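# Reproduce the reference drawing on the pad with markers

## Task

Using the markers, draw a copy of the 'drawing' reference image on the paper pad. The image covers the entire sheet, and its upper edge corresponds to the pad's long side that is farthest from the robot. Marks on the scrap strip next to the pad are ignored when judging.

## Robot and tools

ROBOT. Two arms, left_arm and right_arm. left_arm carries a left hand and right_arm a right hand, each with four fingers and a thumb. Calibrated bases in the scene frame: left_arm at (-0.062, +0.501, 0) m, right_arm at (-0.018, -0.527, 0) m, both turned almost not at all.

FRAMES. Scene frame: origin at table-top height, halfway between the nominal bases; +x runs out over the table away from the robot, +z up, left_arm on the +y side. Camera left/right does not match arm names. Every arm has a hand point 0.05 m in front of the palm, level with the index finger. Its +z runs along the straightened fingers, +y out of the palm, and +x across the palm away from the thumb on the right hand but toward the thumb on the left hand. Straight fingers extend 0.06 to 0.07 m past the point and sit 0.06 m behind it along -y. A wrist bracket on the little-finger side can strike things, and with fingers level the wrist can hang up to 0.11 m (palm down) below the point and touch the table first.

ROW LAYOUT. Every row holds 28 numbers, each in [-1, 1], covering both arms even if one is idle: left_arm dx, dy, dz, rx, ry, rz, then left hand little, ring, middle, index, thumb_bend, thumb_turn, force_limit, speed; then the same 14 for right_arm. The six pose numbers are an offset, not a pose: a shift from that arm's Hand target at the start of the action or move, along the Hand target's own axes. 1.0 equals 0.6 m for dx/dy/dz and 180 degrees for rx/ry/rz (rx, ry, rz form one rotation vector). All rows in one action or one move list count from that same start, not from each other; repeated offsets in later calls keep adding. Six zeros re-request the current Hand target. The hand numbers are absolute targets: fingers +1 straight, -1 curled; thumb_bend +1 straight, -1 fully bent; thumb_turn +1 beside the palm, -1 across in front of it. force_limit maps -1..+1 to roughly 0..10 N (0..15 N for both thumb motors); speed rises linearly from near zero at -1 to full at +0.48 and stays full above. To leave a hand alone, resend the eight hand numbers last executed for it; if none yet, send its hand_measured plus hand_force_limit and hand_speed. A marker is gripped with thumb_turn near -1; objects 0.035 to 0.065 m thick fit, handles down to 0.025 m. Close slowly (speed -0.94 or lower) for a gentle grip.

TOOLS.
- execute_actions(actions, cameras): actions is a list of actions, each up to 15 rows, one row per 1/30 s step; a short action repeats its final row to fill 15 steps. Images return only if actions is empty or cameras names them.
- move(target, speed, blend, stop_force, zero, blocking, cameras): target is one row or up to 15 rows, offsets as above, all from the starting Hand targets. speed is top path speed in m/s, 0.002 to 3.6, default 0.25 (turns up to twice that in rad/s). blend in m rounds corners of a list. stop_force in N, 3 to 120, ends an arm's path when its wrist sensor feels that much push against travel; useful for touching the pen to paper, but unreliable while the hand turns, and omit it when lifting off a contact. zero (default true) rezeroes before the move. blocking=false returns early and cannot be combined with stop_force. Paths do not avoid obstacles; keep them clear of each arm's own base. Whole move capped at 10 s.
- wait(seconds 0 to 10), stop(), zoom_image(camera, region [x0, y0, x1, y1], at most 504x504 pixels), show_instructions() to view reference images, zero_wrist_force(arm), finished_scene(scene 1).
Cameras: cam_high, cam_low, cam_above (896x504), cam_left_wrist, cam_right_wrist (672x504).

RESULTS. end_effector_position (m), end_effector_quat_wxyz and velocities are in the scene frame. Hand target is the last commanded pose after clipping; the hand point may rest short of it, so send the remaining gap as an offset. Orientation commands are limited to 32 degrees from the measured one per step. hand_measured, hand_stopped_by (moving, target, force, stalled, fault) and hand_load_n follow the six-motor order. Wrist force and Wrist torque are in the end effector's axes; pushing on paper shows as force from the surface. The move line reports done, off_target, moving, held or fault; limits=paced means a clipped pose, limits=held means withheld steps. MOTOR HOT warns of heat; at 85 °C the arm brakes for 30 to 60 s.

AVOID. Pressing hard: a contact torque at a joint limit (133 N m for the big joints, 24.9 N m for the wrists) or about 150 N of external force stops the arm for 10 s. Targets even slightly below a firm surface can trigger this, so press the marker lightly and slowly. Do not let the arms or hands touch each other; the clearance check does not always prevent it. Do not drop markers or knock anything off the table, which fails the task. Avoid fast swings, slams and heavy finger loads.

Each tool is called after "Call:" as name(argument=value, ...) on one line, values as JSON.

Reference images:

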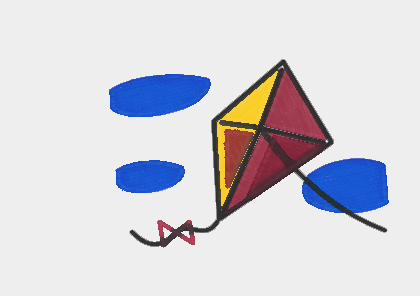

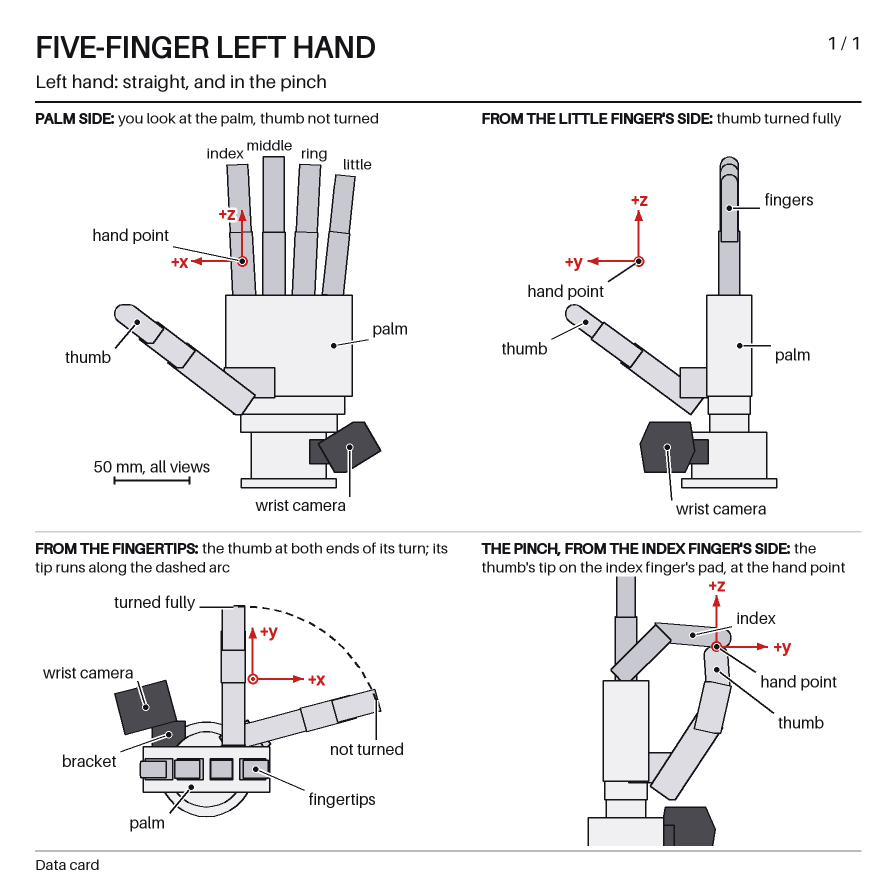

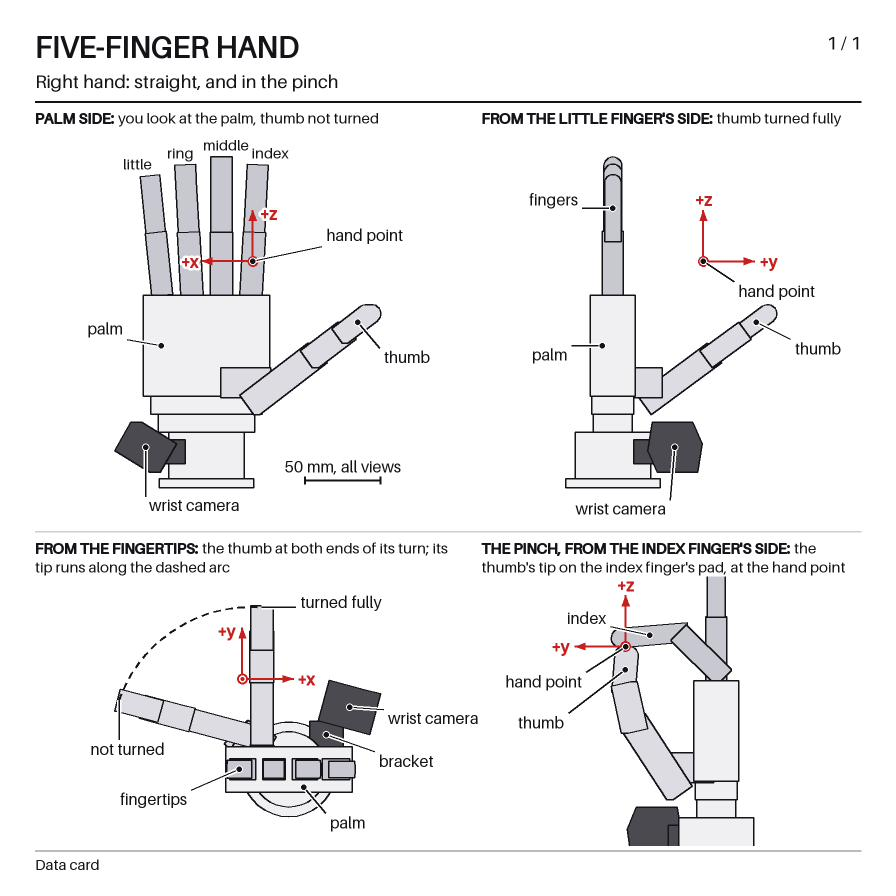

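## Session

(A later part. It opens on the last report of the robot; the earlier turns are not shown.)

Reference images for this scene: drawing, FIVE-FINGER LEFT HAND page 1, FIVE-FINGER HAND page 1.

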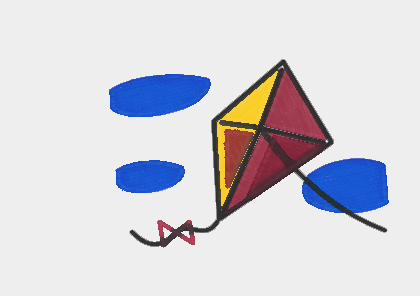

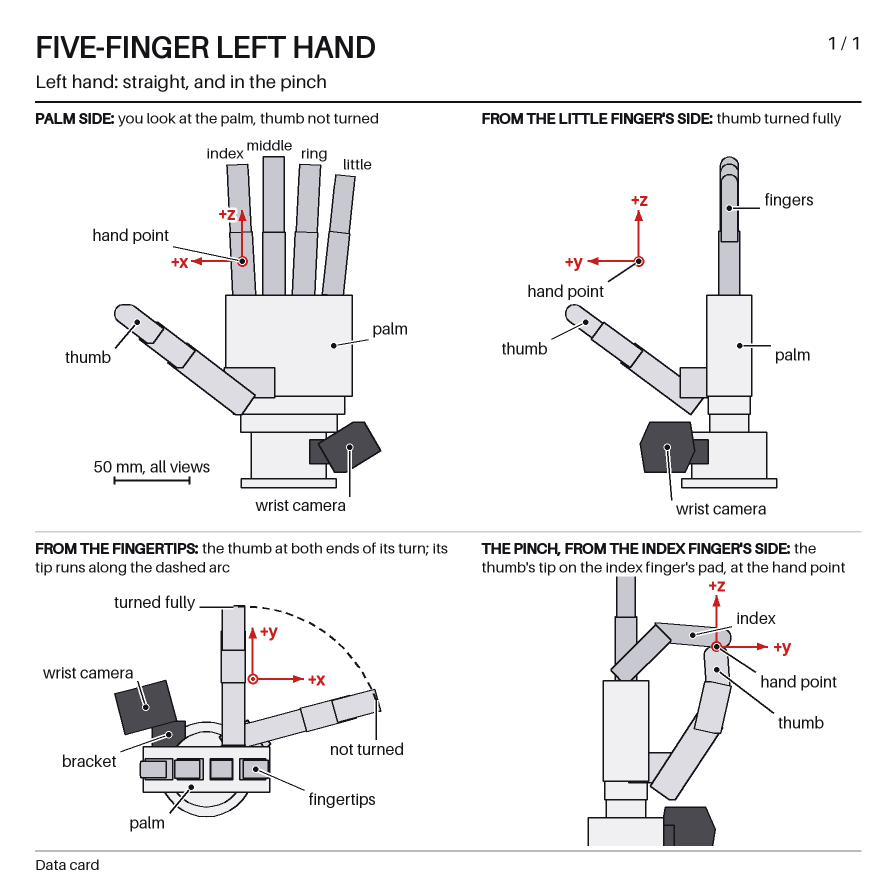

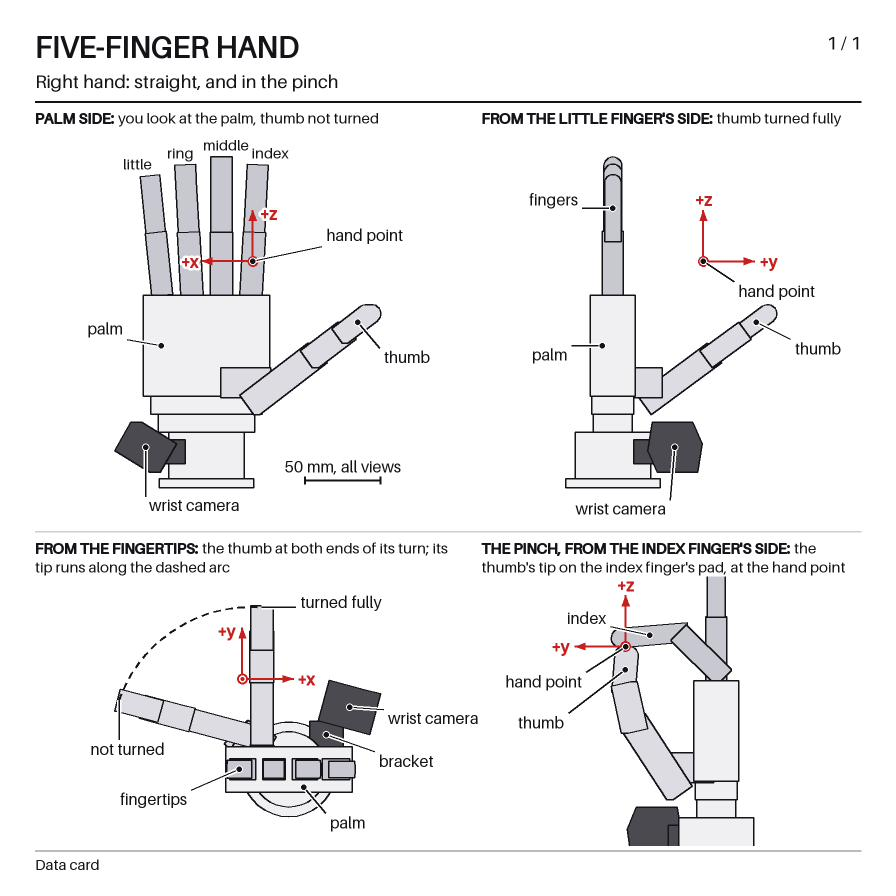

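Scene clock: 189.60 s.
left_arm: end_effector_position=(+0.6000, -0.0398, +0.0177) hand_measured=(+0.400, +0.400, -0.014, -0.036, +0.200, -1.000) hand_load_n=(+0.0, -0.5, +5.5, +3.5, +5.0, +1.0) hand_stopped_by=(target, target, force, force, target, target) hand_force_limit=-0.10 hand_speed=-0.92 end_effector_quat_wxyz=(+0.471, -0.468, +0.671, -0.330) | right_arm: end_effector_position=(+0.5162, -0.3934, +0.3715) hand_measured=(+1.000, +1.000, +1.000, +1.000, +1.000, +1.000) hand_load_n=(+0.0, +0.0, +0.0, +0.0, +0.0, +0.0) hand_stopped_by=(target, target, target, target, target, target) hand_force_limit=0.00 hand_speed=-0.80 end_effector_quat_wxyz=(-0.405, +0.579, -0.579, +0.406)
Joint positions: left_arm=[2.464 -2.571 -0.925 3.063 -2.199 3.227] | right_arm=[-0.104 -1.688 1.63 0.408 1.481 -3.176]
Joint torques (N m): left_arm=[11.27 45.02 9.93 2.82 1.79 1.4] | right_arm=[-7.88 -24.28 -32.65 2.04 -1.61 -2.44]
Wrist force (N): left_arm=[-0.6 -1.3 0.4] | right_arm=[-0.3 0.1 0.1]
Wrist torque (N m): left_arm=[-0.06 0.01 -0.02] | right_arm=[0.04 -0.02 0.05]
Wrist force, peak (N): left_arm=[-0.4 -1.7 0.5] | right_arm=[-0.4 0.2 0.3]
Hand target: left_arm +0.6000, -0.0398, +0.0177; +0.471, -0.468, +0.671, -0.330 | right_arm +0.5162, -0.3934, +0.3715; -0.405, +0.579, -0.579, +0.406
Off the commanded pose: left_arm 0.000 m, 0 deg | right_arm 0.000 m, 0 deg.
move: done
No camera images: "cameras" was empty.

Call:
move(target=[0,0,0,0,0,0,0.4,0.4,0.25,0.25,0.2,-1,-0.5,-0.9,0,0,0,0,0,0,1,1,1,1,1,1,0,-0.8], speed=0.02, cameras=["cam_low","cam_above"])

Call:
zoom_image(camera="cam_low", region=[320, 260, 400, 320])

Scene clock: 191.17 s.
left_arm: end_effector_position=(+0.6000, -0.0398, +0.0177) hand_measured=(+0.400, +0.400, +0.250, +0.250, +0.200, -1.000) hand_load_n=(+0.5, +0.0, +0.0, +0.0, +0.0, +0.0) hand_stopped_by=(target, target, target, target, target, target) hand_force_limit=-0.50 hand_speed=-0.90 end_effector_quat_wxyz=(+0.471, -0.468, +0.671, -0.330) | right_arm: end_effector_position=(+0.5162, -0.3934, +0.3715) hand_measured=(+1.000, +1.000, +1.000, +1.000, +1.000, +1.000) hand_load_n=(+0.0, +0.0, +0.0, +0.0, +0.0, +0.0) hand_stopped_by=(target, target, target, target, target, target) hand_force_limit=0.00 hand_speed=-0.80 end_effector_quat_wxyz=(-0.405, +0.579, -0.579, +0.406)
Joint positions: left_arm=[2.464 -2.571 -0.925 3.063 -2.199 3.227] | right_arm=[-0.104 -1.688 1.63 0.408 1.481 -3.176]
Joint torques (N m): left_arm=[10.87 48.29 12.8 2.84 1.71 1.46] | right_arm=[-8.65 -23.7 -31.64 2.22 -1.7 -2.38]
Wrist force (N): left_arm=[-0.6 -0.6 0.5] | right_arm=[0.0 0.0 0.1]
Wrist torque (N m): left_arm=[-0.08 0.01 -0.06] | right_arm=[0.04 -0.06 0.06]
Wrist force, peak (N): left_arm=[-0.3 -1.6 0.6] | right_arm=[-0.2 0.4 -0.2]
Hand target: left_arm +0.6000, -0.0398, +0.0177; +0.471, -0.468, +0.671, -0.330 | right_arm +0.5162, -0.3934, +0.3715; -0.405, +0.579, -0.579, +0.406
Off the commanded pose: left_arm 0.000 m, 0 deg | right_arm 0.000 m, 0 deg.
move: done
Images, in order (width x height): cam_low 896x504, cam_above 896x504.

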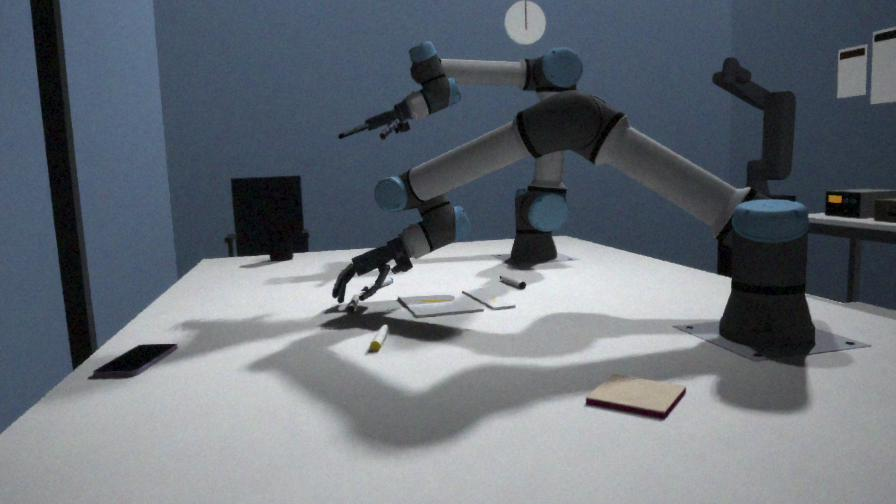

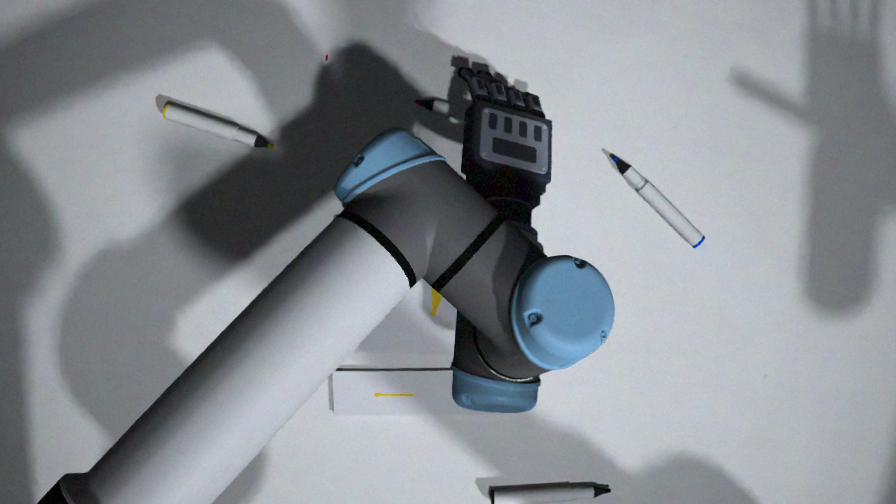

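Scaled by 6.300 from the camera's 896x504 image, which has a finer 1280x720 frame.

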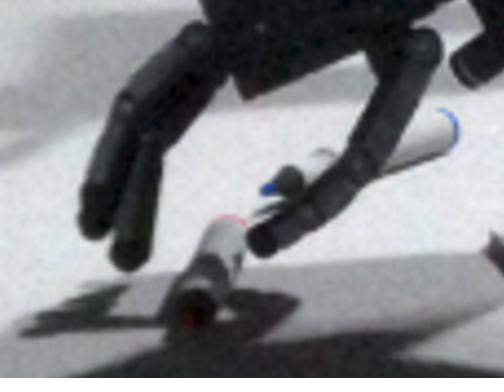

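Call:
move(target=[[-0.0536,-0.1473,-0.057,0,0,0,0.4,0.4,0.4,0.4,0.2,-1,-0.5,-0.9,0,0,0,0,0,0,1,1,1,1,1,1,0,-0.8],[-0.6615,-0.0628,-0.494,0,0,0,0.4,0.4,0.4,0.4,0.2,-1,-0.5,-0.9,0,0,0,0,0,0,1,1,1,1,1,1,0,-0.8]], speed=[0.1, 0.3], blend=[0.02, 0], cameras=["cam_low","cam_above","cam_high"])

Call:
zoom_image(camera="cam_above", region=[340, 20, 560, 240])

Scene clock: 194.83 s.
left_arm: end_effector_position=(+0.3800, +0.3203, +0.2799) hand_measured=(+0.400, +0.400, +0.400, +0.400, +0.200, -1.000) hand_load_n=(+0.0, +0.0, +0.0, +0.0, +0.0, +0.0) hand_stopped_by=(target, target, target, target, target, target) hand_force_limit=-0.50 hand_speed=-0.90 end_effector_quat_wxyz=(+0.471, -0.468, +0.671, -0.330) | right_arm: end_effector_position=(+0.5162, -0.3934, +0.3715) hand_measured=(+1.000, +1.000, +1.000, +1.000, +1.000, +1.000) hand_load_n=(+0.0, +0.0, +0.0, +0.0, +0.0, +0.0) hand_stopped_by=(target, target, target, target, target, target) hand_force_limit=0.00 hand_speed=-0.80 end_effector_quat_wxyz=(-0.405, +0.579, -0.579, +0.406)
Joint positions: left_arm=[2.981 -1.333 -1.947 2.929 -1.719 3.438] | right_arm=[-0.104 -1.688 1.63 0.408 1.481 -3.176]
Joint torques (N m): left_arm=[12.08 20.66 11.8 -2.36 2.47 1.52] | right_arm=[-8.27 -23.76 -31.85 2.11 -1.56 -2.46]
Wrist force (N): left_arm=[-0.7 -0.7 0.8] | right_arm=[-0.2 0.1 0.2]
Wrist torque (N m): left_arm=[-0.11 0.04 -0.13] | right_arm=[0.03 -0.05 0.05]
Wrist force, peak (N): left_arm=[-1.9 -0.8 -0.2] | right_arm=[-0.1 0.3 0.3]
Hand target: left_arm +0.3800, +0.3203, +0.2799; +0.471, -0.468, +0.671, -0.330 | right_arm +0.5162, -0.3934, +0.3715; -0.405, +0.579, -0.579, +0.406
Off the commanded pose: left_arm 0.000 m, 0 deg | right_arm 0.000 m, 0 deg.
move: done
Images, in order (width x height): cam_high 896x504, cam_low 896x504, cam_above 896x504.

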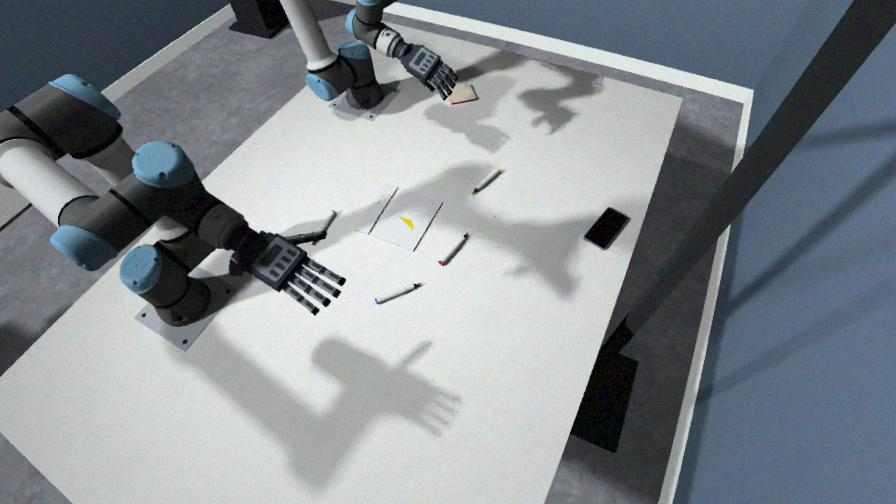

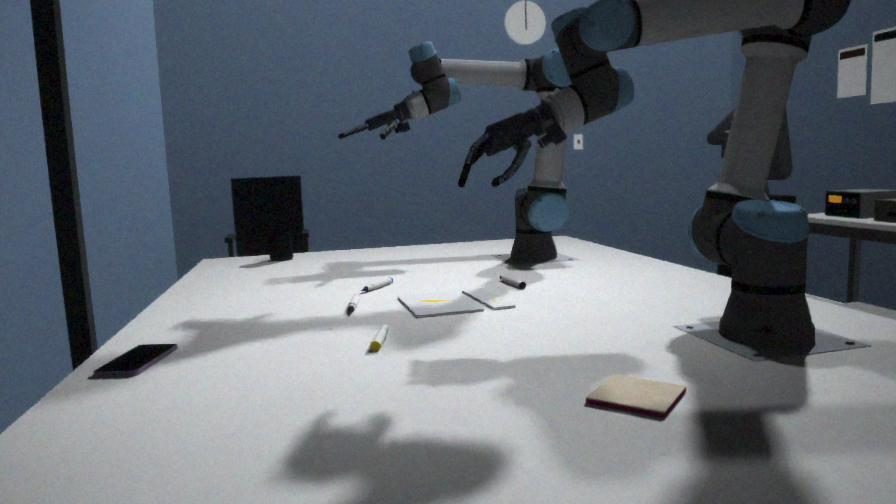

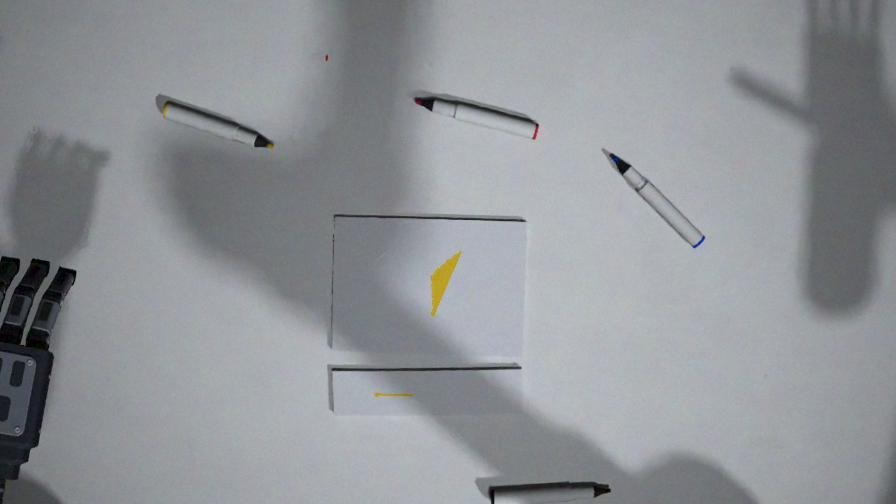

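Scaled by 2.291 from the camera's 896x504 image, which has a finer 1280x720 frame.

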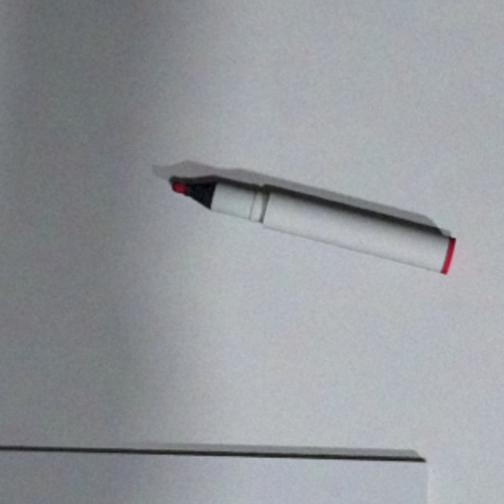

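Call:
move(target=[0,0,0,0,0,0,0.4,0.4,0.4,0.4,0.2,-1,-0.5,-0.9,-0.669,0.3393,0.2935,0,0.0512,0.0186,0.4,0.4,0.4,0.4,0.2,-1,-0.4,0], speed=0.25, cameras=["cam_low","cam_above","cam_high","cam_right_wrist"])

Call:
zoom_image(camera="cam_above", region=[340, 20, 560, 240])

Scene clock: 199.17 s.
left_arm: end_effector_position=(+0.3800, +0.3203, +0.2799) hand_measured=(+0.400, +0.400, +0.400, +0.400, +0.200, -1.000) hand_load_n=(+0.0, -0.5, -0.5, +0.0, +0.0, +0.0) hand_stopped_by=(target, target, target, target, target, target) hand_force_limit=-0.50 hand_speed=-0.90 end_effector_quat_wxyz=(+0.471, -0.468, +0.671, -0.330) | right_arm: end_effector_position=(+0.6123, +0.0076, +0.1195) hand_measured=(+0.400, +0.400, +0.400, +0.400, +0.200, -1.000) hand_load_n=(+0.0, +0.0, +0.0, -0.5, +0.0, +0.0) hand_stopped_by=(target, target, target, target, target, target) hand_force_limit=-0.40 hand_speed=0.00 end_effector_quat_wxyz=(+0.369, -0.528, +0.626, -0.439)
Joint positions: left_arm=[2.981 -1.333 -1.947 2.929 -1.719 3.439] | right_arm=[0.714 -0.669 0.87 0.325 2.393 -2.741]
Joint torques (N m): left_arm=[11.23 20.49 12.1 -2.36 2.08 1.31] | right_arm=[8.28 -49.22 -32.02 2.99 1.45 1.94]
Wrist force (N): left_arm=[-0.8 -1.1 0.8] | right_arm=[-0.4 0.3 0.0]
Wrist torque (N m): left_arm=[-0.18 0.05 -0.12] | right_arm=[0.08 0.00 -0.09]
Wrist force, peak (N): left_arm=[-1.2 -1.1 0.6] | right_arm=[-1.3 1.3 0.3]
Hand target: left_arm +0.3800, +0.3203, +0.2799; +0.471, -0.468, +0.671, -0.330 | right_arm +0.6123, +0.0076, +0.1195; +0.369, -0.528, +0.627, -0.439
Off the commanded pose: left_arm 0.000 m, 0 deg | right_arm 0.000 m, 0 deg.
move: done
Images, in order (width x height): cam_high 896x504, cam_low 896x504, cam_above 896x504, cam_right_wrist 672x504.

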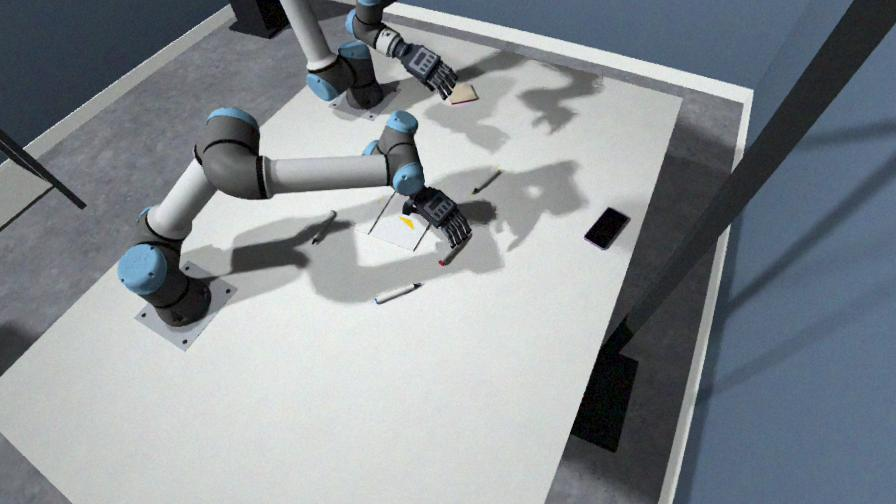

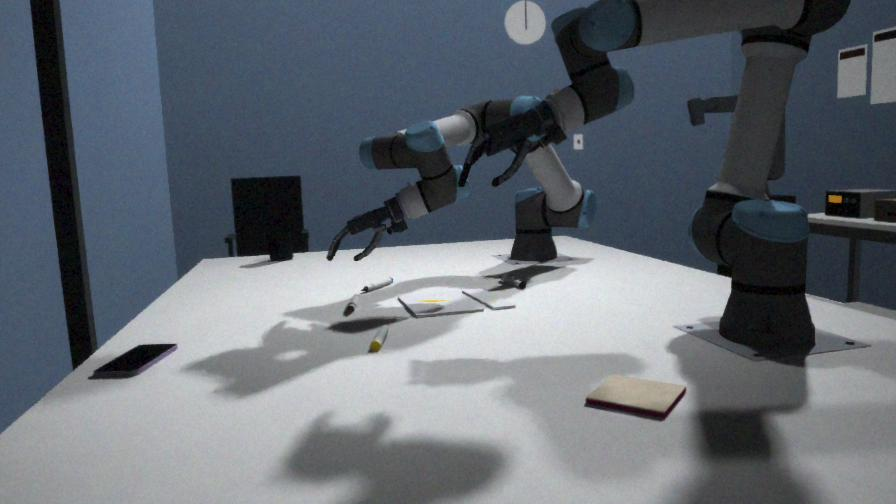

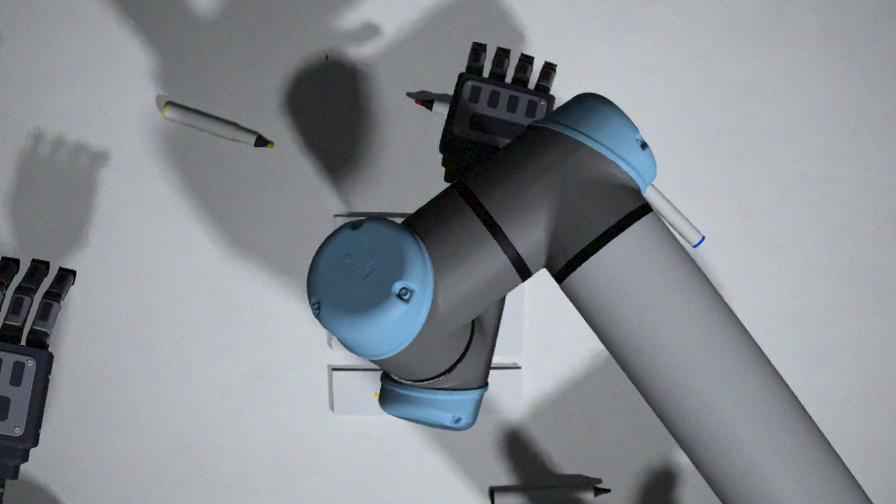

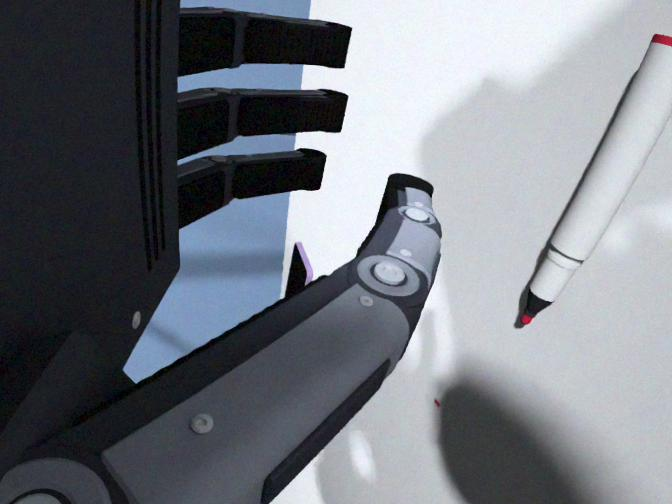

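Scaled by 2.291 from the camera's 896x504 image, which has a finer 1280x720 frame.

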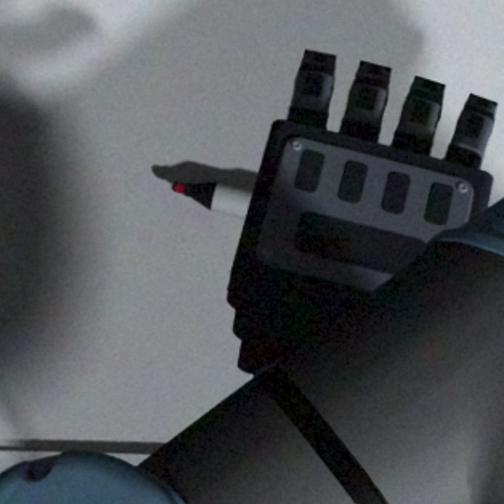

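Call:
move(target=[0,0,0,0,0,0,0.4,0.4,0.4,0.4,0.2,-1,-0.5,-0.9,0.0135,0.1423,0.0453,0,0,0,0.4,0.4,0.4,0.4,0.2,-1,-0.4,0], speed=0.1, cameras=["cam_low","cam_above","cam_right_wrist"])

Call:
zoom_image(camera="cam_above", region=[390, 40, 560, 170])

Call:
zoom_image(camera="cam_low", region=[310, 240, 410, 330])

Scene clock: 202.13 s.
left_arm: end_effector_position=(+0.3800, +0.3203, +0.2799) hand_measured=(+0.400, +0.400, +0.400, +0.400, +0.200, -1.000) hand_load_n=(+0.0, +0.0, +0.0, +0.0, +0.0, +0.0) hand_stopped_by=(target, target, target, target, target, target) hand_force_limit=-0.50 hand_speed=-0.90 end_effector_quat_wxyz=(+0.471, -0.468, +0.671, -0.330) | right_arm: end_effector_position=(+0.6074, +0.0001, +0.0300) hand_measured=(+0.400, +0.400, +0.400, +0.400, +0.200, -1.000) hand_load_n=(+0.0, +0.0, +0.0, +0.0, +0.5, +0.0) hand_stopped_by=(target, target, target, target, target, target) hand_force_limit=-0.40 hand_speed=0.00 end_effector_quat_wxyz=(+0.369, -0.528, +0.627, -0.439)
Joint positions: left_arm=[2.981 -1.333 -1.947 2.929 -1.719 3.439] | right_arm=[0.71 -0.619 1.013 0.13 2.39 -2.743]
Joint torques (N m): left_arm=[10.66 19.84 12.85 -2.34 2.03 1.42] | right_arm=[-7.69 -50.06 -10.41 -2.47 -1.13 -2.6]
Wrist force (N): left_arm=[-0.9 -0.9 0.7] | right_arm=[-0.3 0.1 0.1]
Wrist torque (N m): left_arm=[-0.13 0.06 -0.13] | right_arm=[0.06 -0.02 0.04]
Wrist force, peak (N): left_arm=[-1.1 -1.2 0.8] | right_arm=[-0.4 0.7 0.2]
Hand target: left_arm +0.3800, +0.3203, +0.2799; +0.471, -0.468, +0.671, -0.330 | right_arm +0.6074, +0.0001, +0.0299; +0.369, -0.528, +0.627, -0.439
Off the commanded pose: left_arm 0.000 m, 0 deg | right_arm 0.000 m, 0 deg.
move: done
Images, in order (width x height): cam_low 896x504, cam_above 896x504, cam_right_wrist 672x504.

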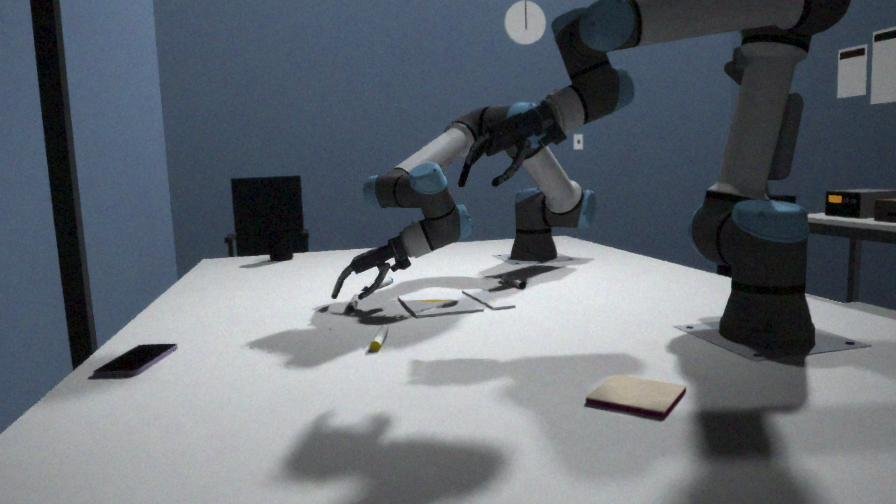

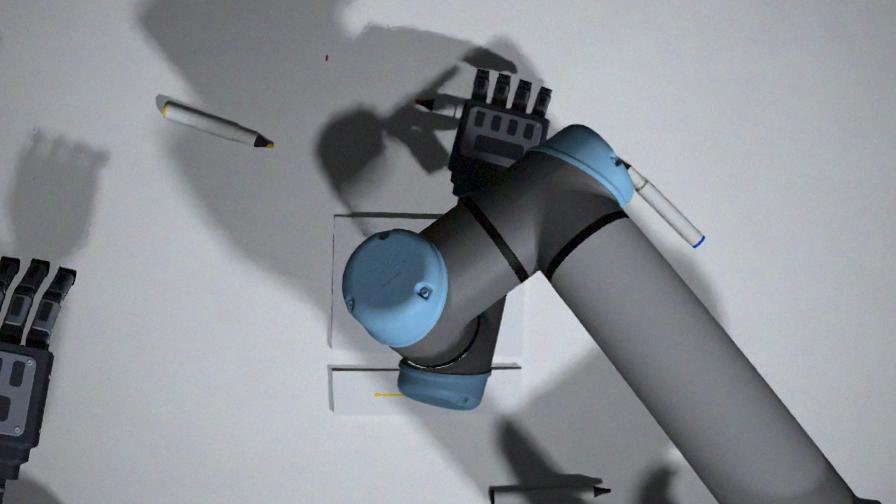

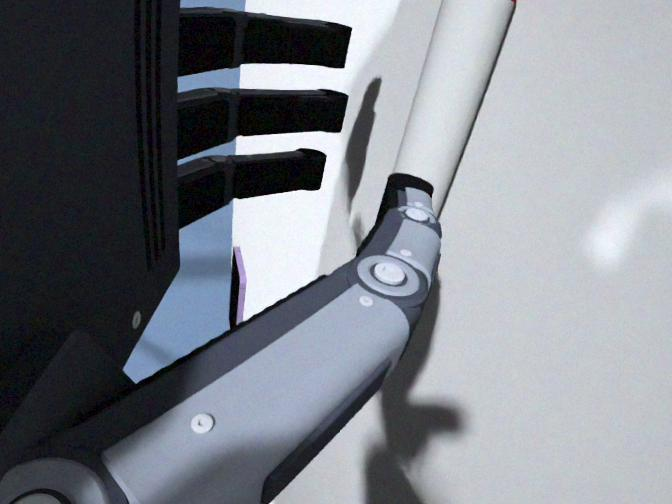

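Scaled by 2.965 from the camera's 896x504 image, which has a finer 1280x720 frame.

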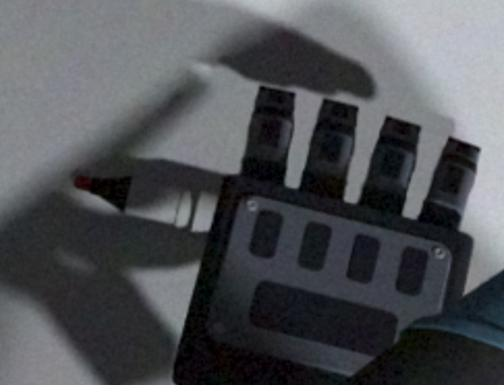

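Scaled by 5.040 from the camera's 896x504 image, which has a finer 1280x720 frame.

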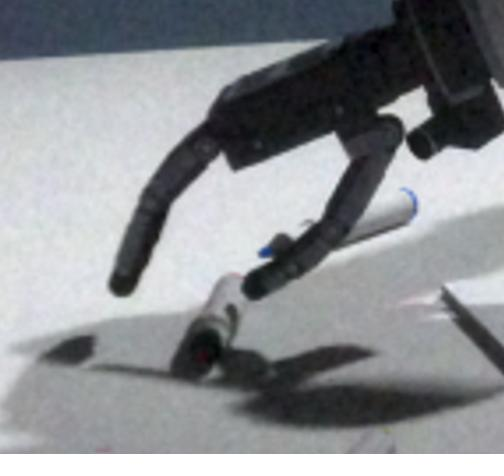

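Call:
move(target=[0,0,0,0,0,0,0.4,0.4,0.4,0.4,0.2,-1,-0.5,-0.9,0,0.014,0.0006,0,0,0,0.4,0.4,0.4,0.4,0.2,-1,-0.4,0], speed=0.05, cameras=["cam_low"])

Call:
zoom_image(camera="cam_low", region=[310, 250, 390, 320])

Scene clock: 203.60 s.
left_arm: end_effector_position=(+0.3800, +0.3203, +0.2799) hand_measured=(+0.400, +0.400, +0.400, +0.400, +0.200, -1.000) hand_load_n=(+0.0, +0.0, +0.0, +0.0, +0.0, +0.0) hand_stopped_by=(target, target, target, target, target, target) hand_force_limit=-0.50 hand_speed=-0.90 end_effector_quat_wxyz=(+0.471, -0.468, +0.671, -0.330) | right_arm: end_effector_position=(+0.6049, +0.0005, +0.0220) hand_measured=(+0.400, +0.400, +0.400, +0.400, +0.200, -1.000) hand_load_n=(+0.0, +0.0, +0.0, +0.0, +0.0, +0.0) hand_stopped_by=(target, target, target, target, target, target) hand_force_limit=-0.40 hand_speed=0.00 end_effector_quat_wxyz=(+0.369, -0.528, +0.627, -0.439)
Joint positions: left_arm=[2.981 -1.333 -1.947 2.929 -1.719 3.439] | right_arm=[0.713 -0.613 1.023 0.115 2.392 -2.741]
Joint torques (N m): left_arm=[10.98 19.96 11.93 -2.3 2.1 1.36] | right_arm=[8.07 -49.68 -10.08 -2.54 1.62 1.88]
Wrist force (N): left_arm=[-0.9 -1.0 0.7] | right_arm=[-0.4 0.3 0.1]
Wrist torque (N m): left_arm=[-0.14 0.07 -0.13] | right_arm=[0.09 -0.01 -0.08]
Wrist force, peak (N): left_arm=[-0.9 -0.7 1.2] | right_arm=[-0.2 0.5 -0.2]
Hand target: left_arm +0.3800, +0.3203, +0.2799; +0.471, -0.468, +0.671, -0.330 | right_arm +0.6049, +0.0005, +0.0219; +0.369, -0.528, +0.627, -0.439
Off the commanded pose: left_arm 0.000 m, 0 deg | right_arm 0.000 m, 0 deg.
move: done
Images, in order (width x height): cam_low 896x504.

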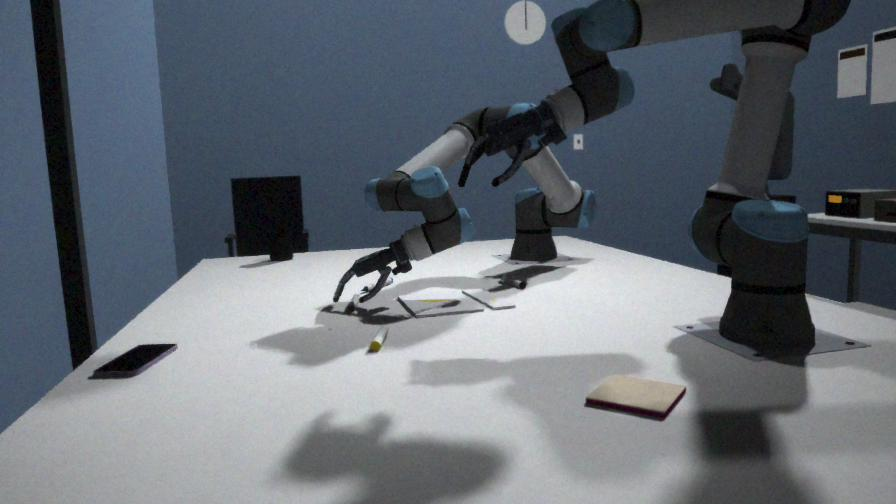

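Scaled by 6.300 from the camera's 896x504 image, which has a finer 1280x720 frame.

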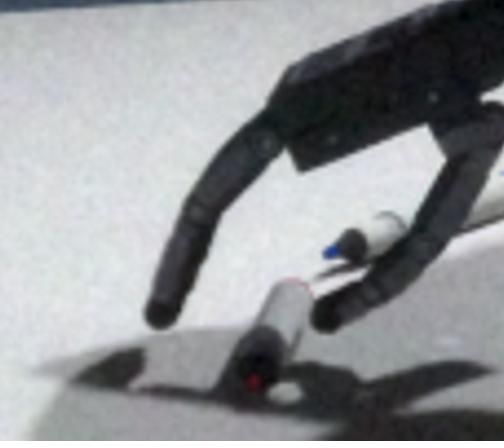

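Call:
move(target=[0,0,0,0,0,0,0.4,0.4,0.4,0.4,0.2,-1,-0.5,-0.9,0,0.0063,0.0023,0,0,0,0.4,0.4,0.4,0.4,0.2,-1,-0.4,0], speed=0.03, cameras=[])

Call:
move(target=[0,0,0,0,0,0,0.4,0.4,0.4,0.4,0.2,-1,-0.5,-0.9,0,0,0,0,0,0,0.4,0.4,-0.4,-0.4,0.2,-1,-0.4,-0.88], speed=0.05, cameras=["cam_low","cam_above","cam_right_wrist"])

Call:
zoom_image(camera="cam_low", region=[310, 250, 390, 320])

Scene clock: 204.60 s.
left_arm: end_effector_position=(+0.3800, +0.3203, +0.2799) hand_measured=(+0.400, +0.400, +0.400, +0.400, +0.200, -1.000) hand_load_n=(+0.0, +0.0, +0.0, +0.0, +0.0, +0.0) hand_stopped_by=(target, target, target, target, target, target) hand_force_limit=-0.50 hand_speed=-0.90 end_effector_quat_wxyz=(+0.471, -0.468, +0.671, -0.330) | right_arm: end_effector_position=(+0.6049, +0.0005, +0.0180) hand_measured=(+0.400, +0.400, +0.400, +0.400, +0.200, -1.000) hand_load_n=(+0.0, +0.5, +0.0, +0.0, +0.0, +0.0) hand_stopped_by=(target, target, target, target, target, target) hand_force_limit=-0.40 hand_speed=0.00 end_effector_quat_wxyz=(+0.369, -0.528, +0.627, -0.439)
Joint positions: left_arm=[2.981 -1.333 -1.947 2.929 -1.719 3.439] | right_arm=[0.713 -0.608 1.026 0.108 2.392 -2.741]
Joint torques (N m): left_arm=[10.46 19.52 12.55 -2.28 2.04 1.33] | right_arm=[7.2 -48.96 -10.25 -2.37 1.22 1.99]
Wrist force (N): left_arm=[-0.9 -1.0 0.8] | right_arm=[-0.2 0.3 0.1]
Wrist torque (N m): left_arm=[-0.16 0.07 -0.13] | right_arm=[0.08 -0.03 -0.07]
Wrist force, peak (N): left_arm=[-1.1 -1.1 0.7] | right_arm=[-0.5 0.2 0.0]
Hand target: left_arm +0.3800, +0.3203, +0.2799; +0.471, -0.468, +0.671, -0.330 | right_arm +0.6049, +0.0005, +0.0179; +0.369, -0.528, +0.627, -0.439
Off the commanded pose: left_arm 0.000 m, 0 deg | right_arm 0.000 m, 0 deg.
move: done
No camera images: "cameras" was empty.

Scene clock: 206.13 s.
left_arm: end_effector_position=(+0.3800, +0.3203, +0.2799) hand_measured=(+0.400, +0.400, +0.400, +0.400, +0.200, -1.000) hand_load_n=(+0.0, +0.0, +0.0, +0.0, +0.0, +0.0) hand_stopped_by=(target, target, target, target, target, target) hand_force_limit=-0.50 hand_speed=-0.90 end_effector_quat_wxyz=(+0.471, -0.468, +0.671, -0.330) | right_arm: end_effector_position=(+0.6049, +0.0005, +0.0179) hand_measured=(+0.400, +0.400, +0.056, -0.022, +0.200, -1.000) hand_load_n=(+0.0, +0.0, +2.5, +3.0, +1.5, -1.5) hand_stopped_by=(target, target, force, force, target, target) hand_force_limit=-0.40 hand_speed=-0.88 end_effector_quat_wxyz=(+0.369, -0.528, +0.627, -0.439)
Joint positions: left_arm=[2.981 -1.333 -1.947 2.929 -1.719 3.439] | right_arm=[0.713 -0.608 1.026 0.108 2.392 -2.741]
Joint torques (N m): left_arm=[11.35 19.25 11.96 -2.14 2.02 1.41] | right_arm=[2.33 -49.79 -9.4 0.29 0.01 -0.5]
Wrist force (N): left_arm=[-0.5 -0.8 0.6] | right_arm=[-0.1 -4.5 0.3]
Wrist torque (N m): left_arm=[-0.12 0.00 -0.11] | right_arm=[0.11 -0.03 -0.16]
Wrist force, peak (N): left_arm=[-0.8 -1.2 1.1] | right_arm=[-0.1 -5.0 0.1]
Hand target: left_arm +0.3800, +0.3203, +0.2799; +0.471, -0.468, +0.671, -0.330 | right_arm +0.6049, +0.0005, +0.0179; +0.369, -0.528, +0.627, -0.439
Off the commanded pose: left_arm 0.000 m, 0 deg | right_arm 0.000 m, 0 deg.
move: done
Images, in order (width x height): cam_low 896x504, cam_above 896x504, cam_right_wrist 672x504.

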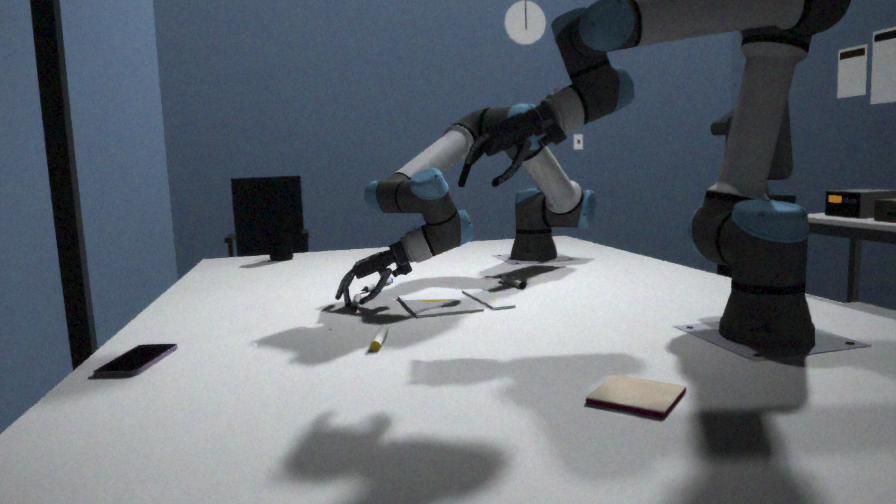

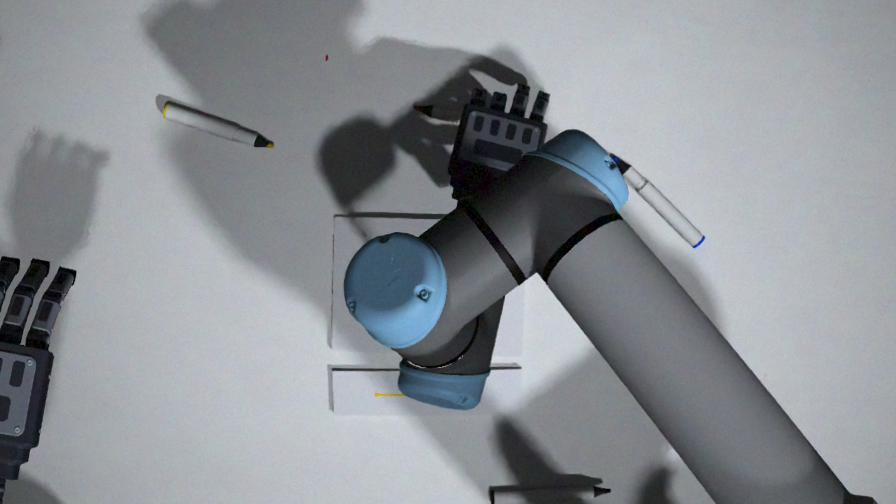

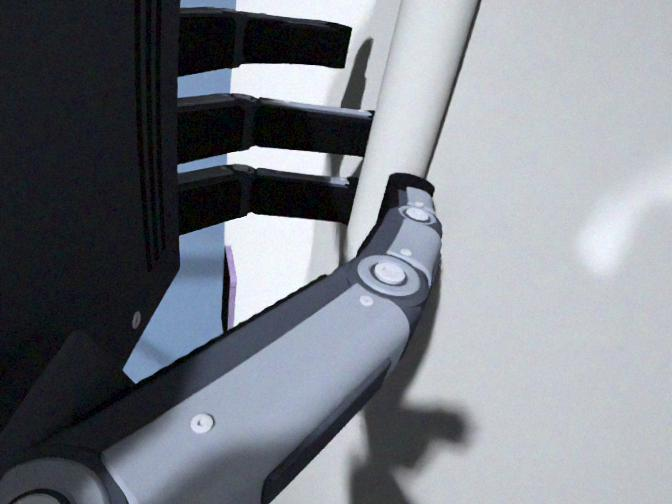

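Scaled by 6.300 from the camera's 896x504 image, which has a finer 1280x720 frame.

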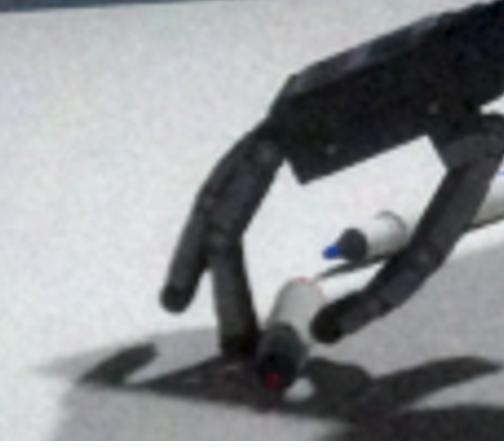

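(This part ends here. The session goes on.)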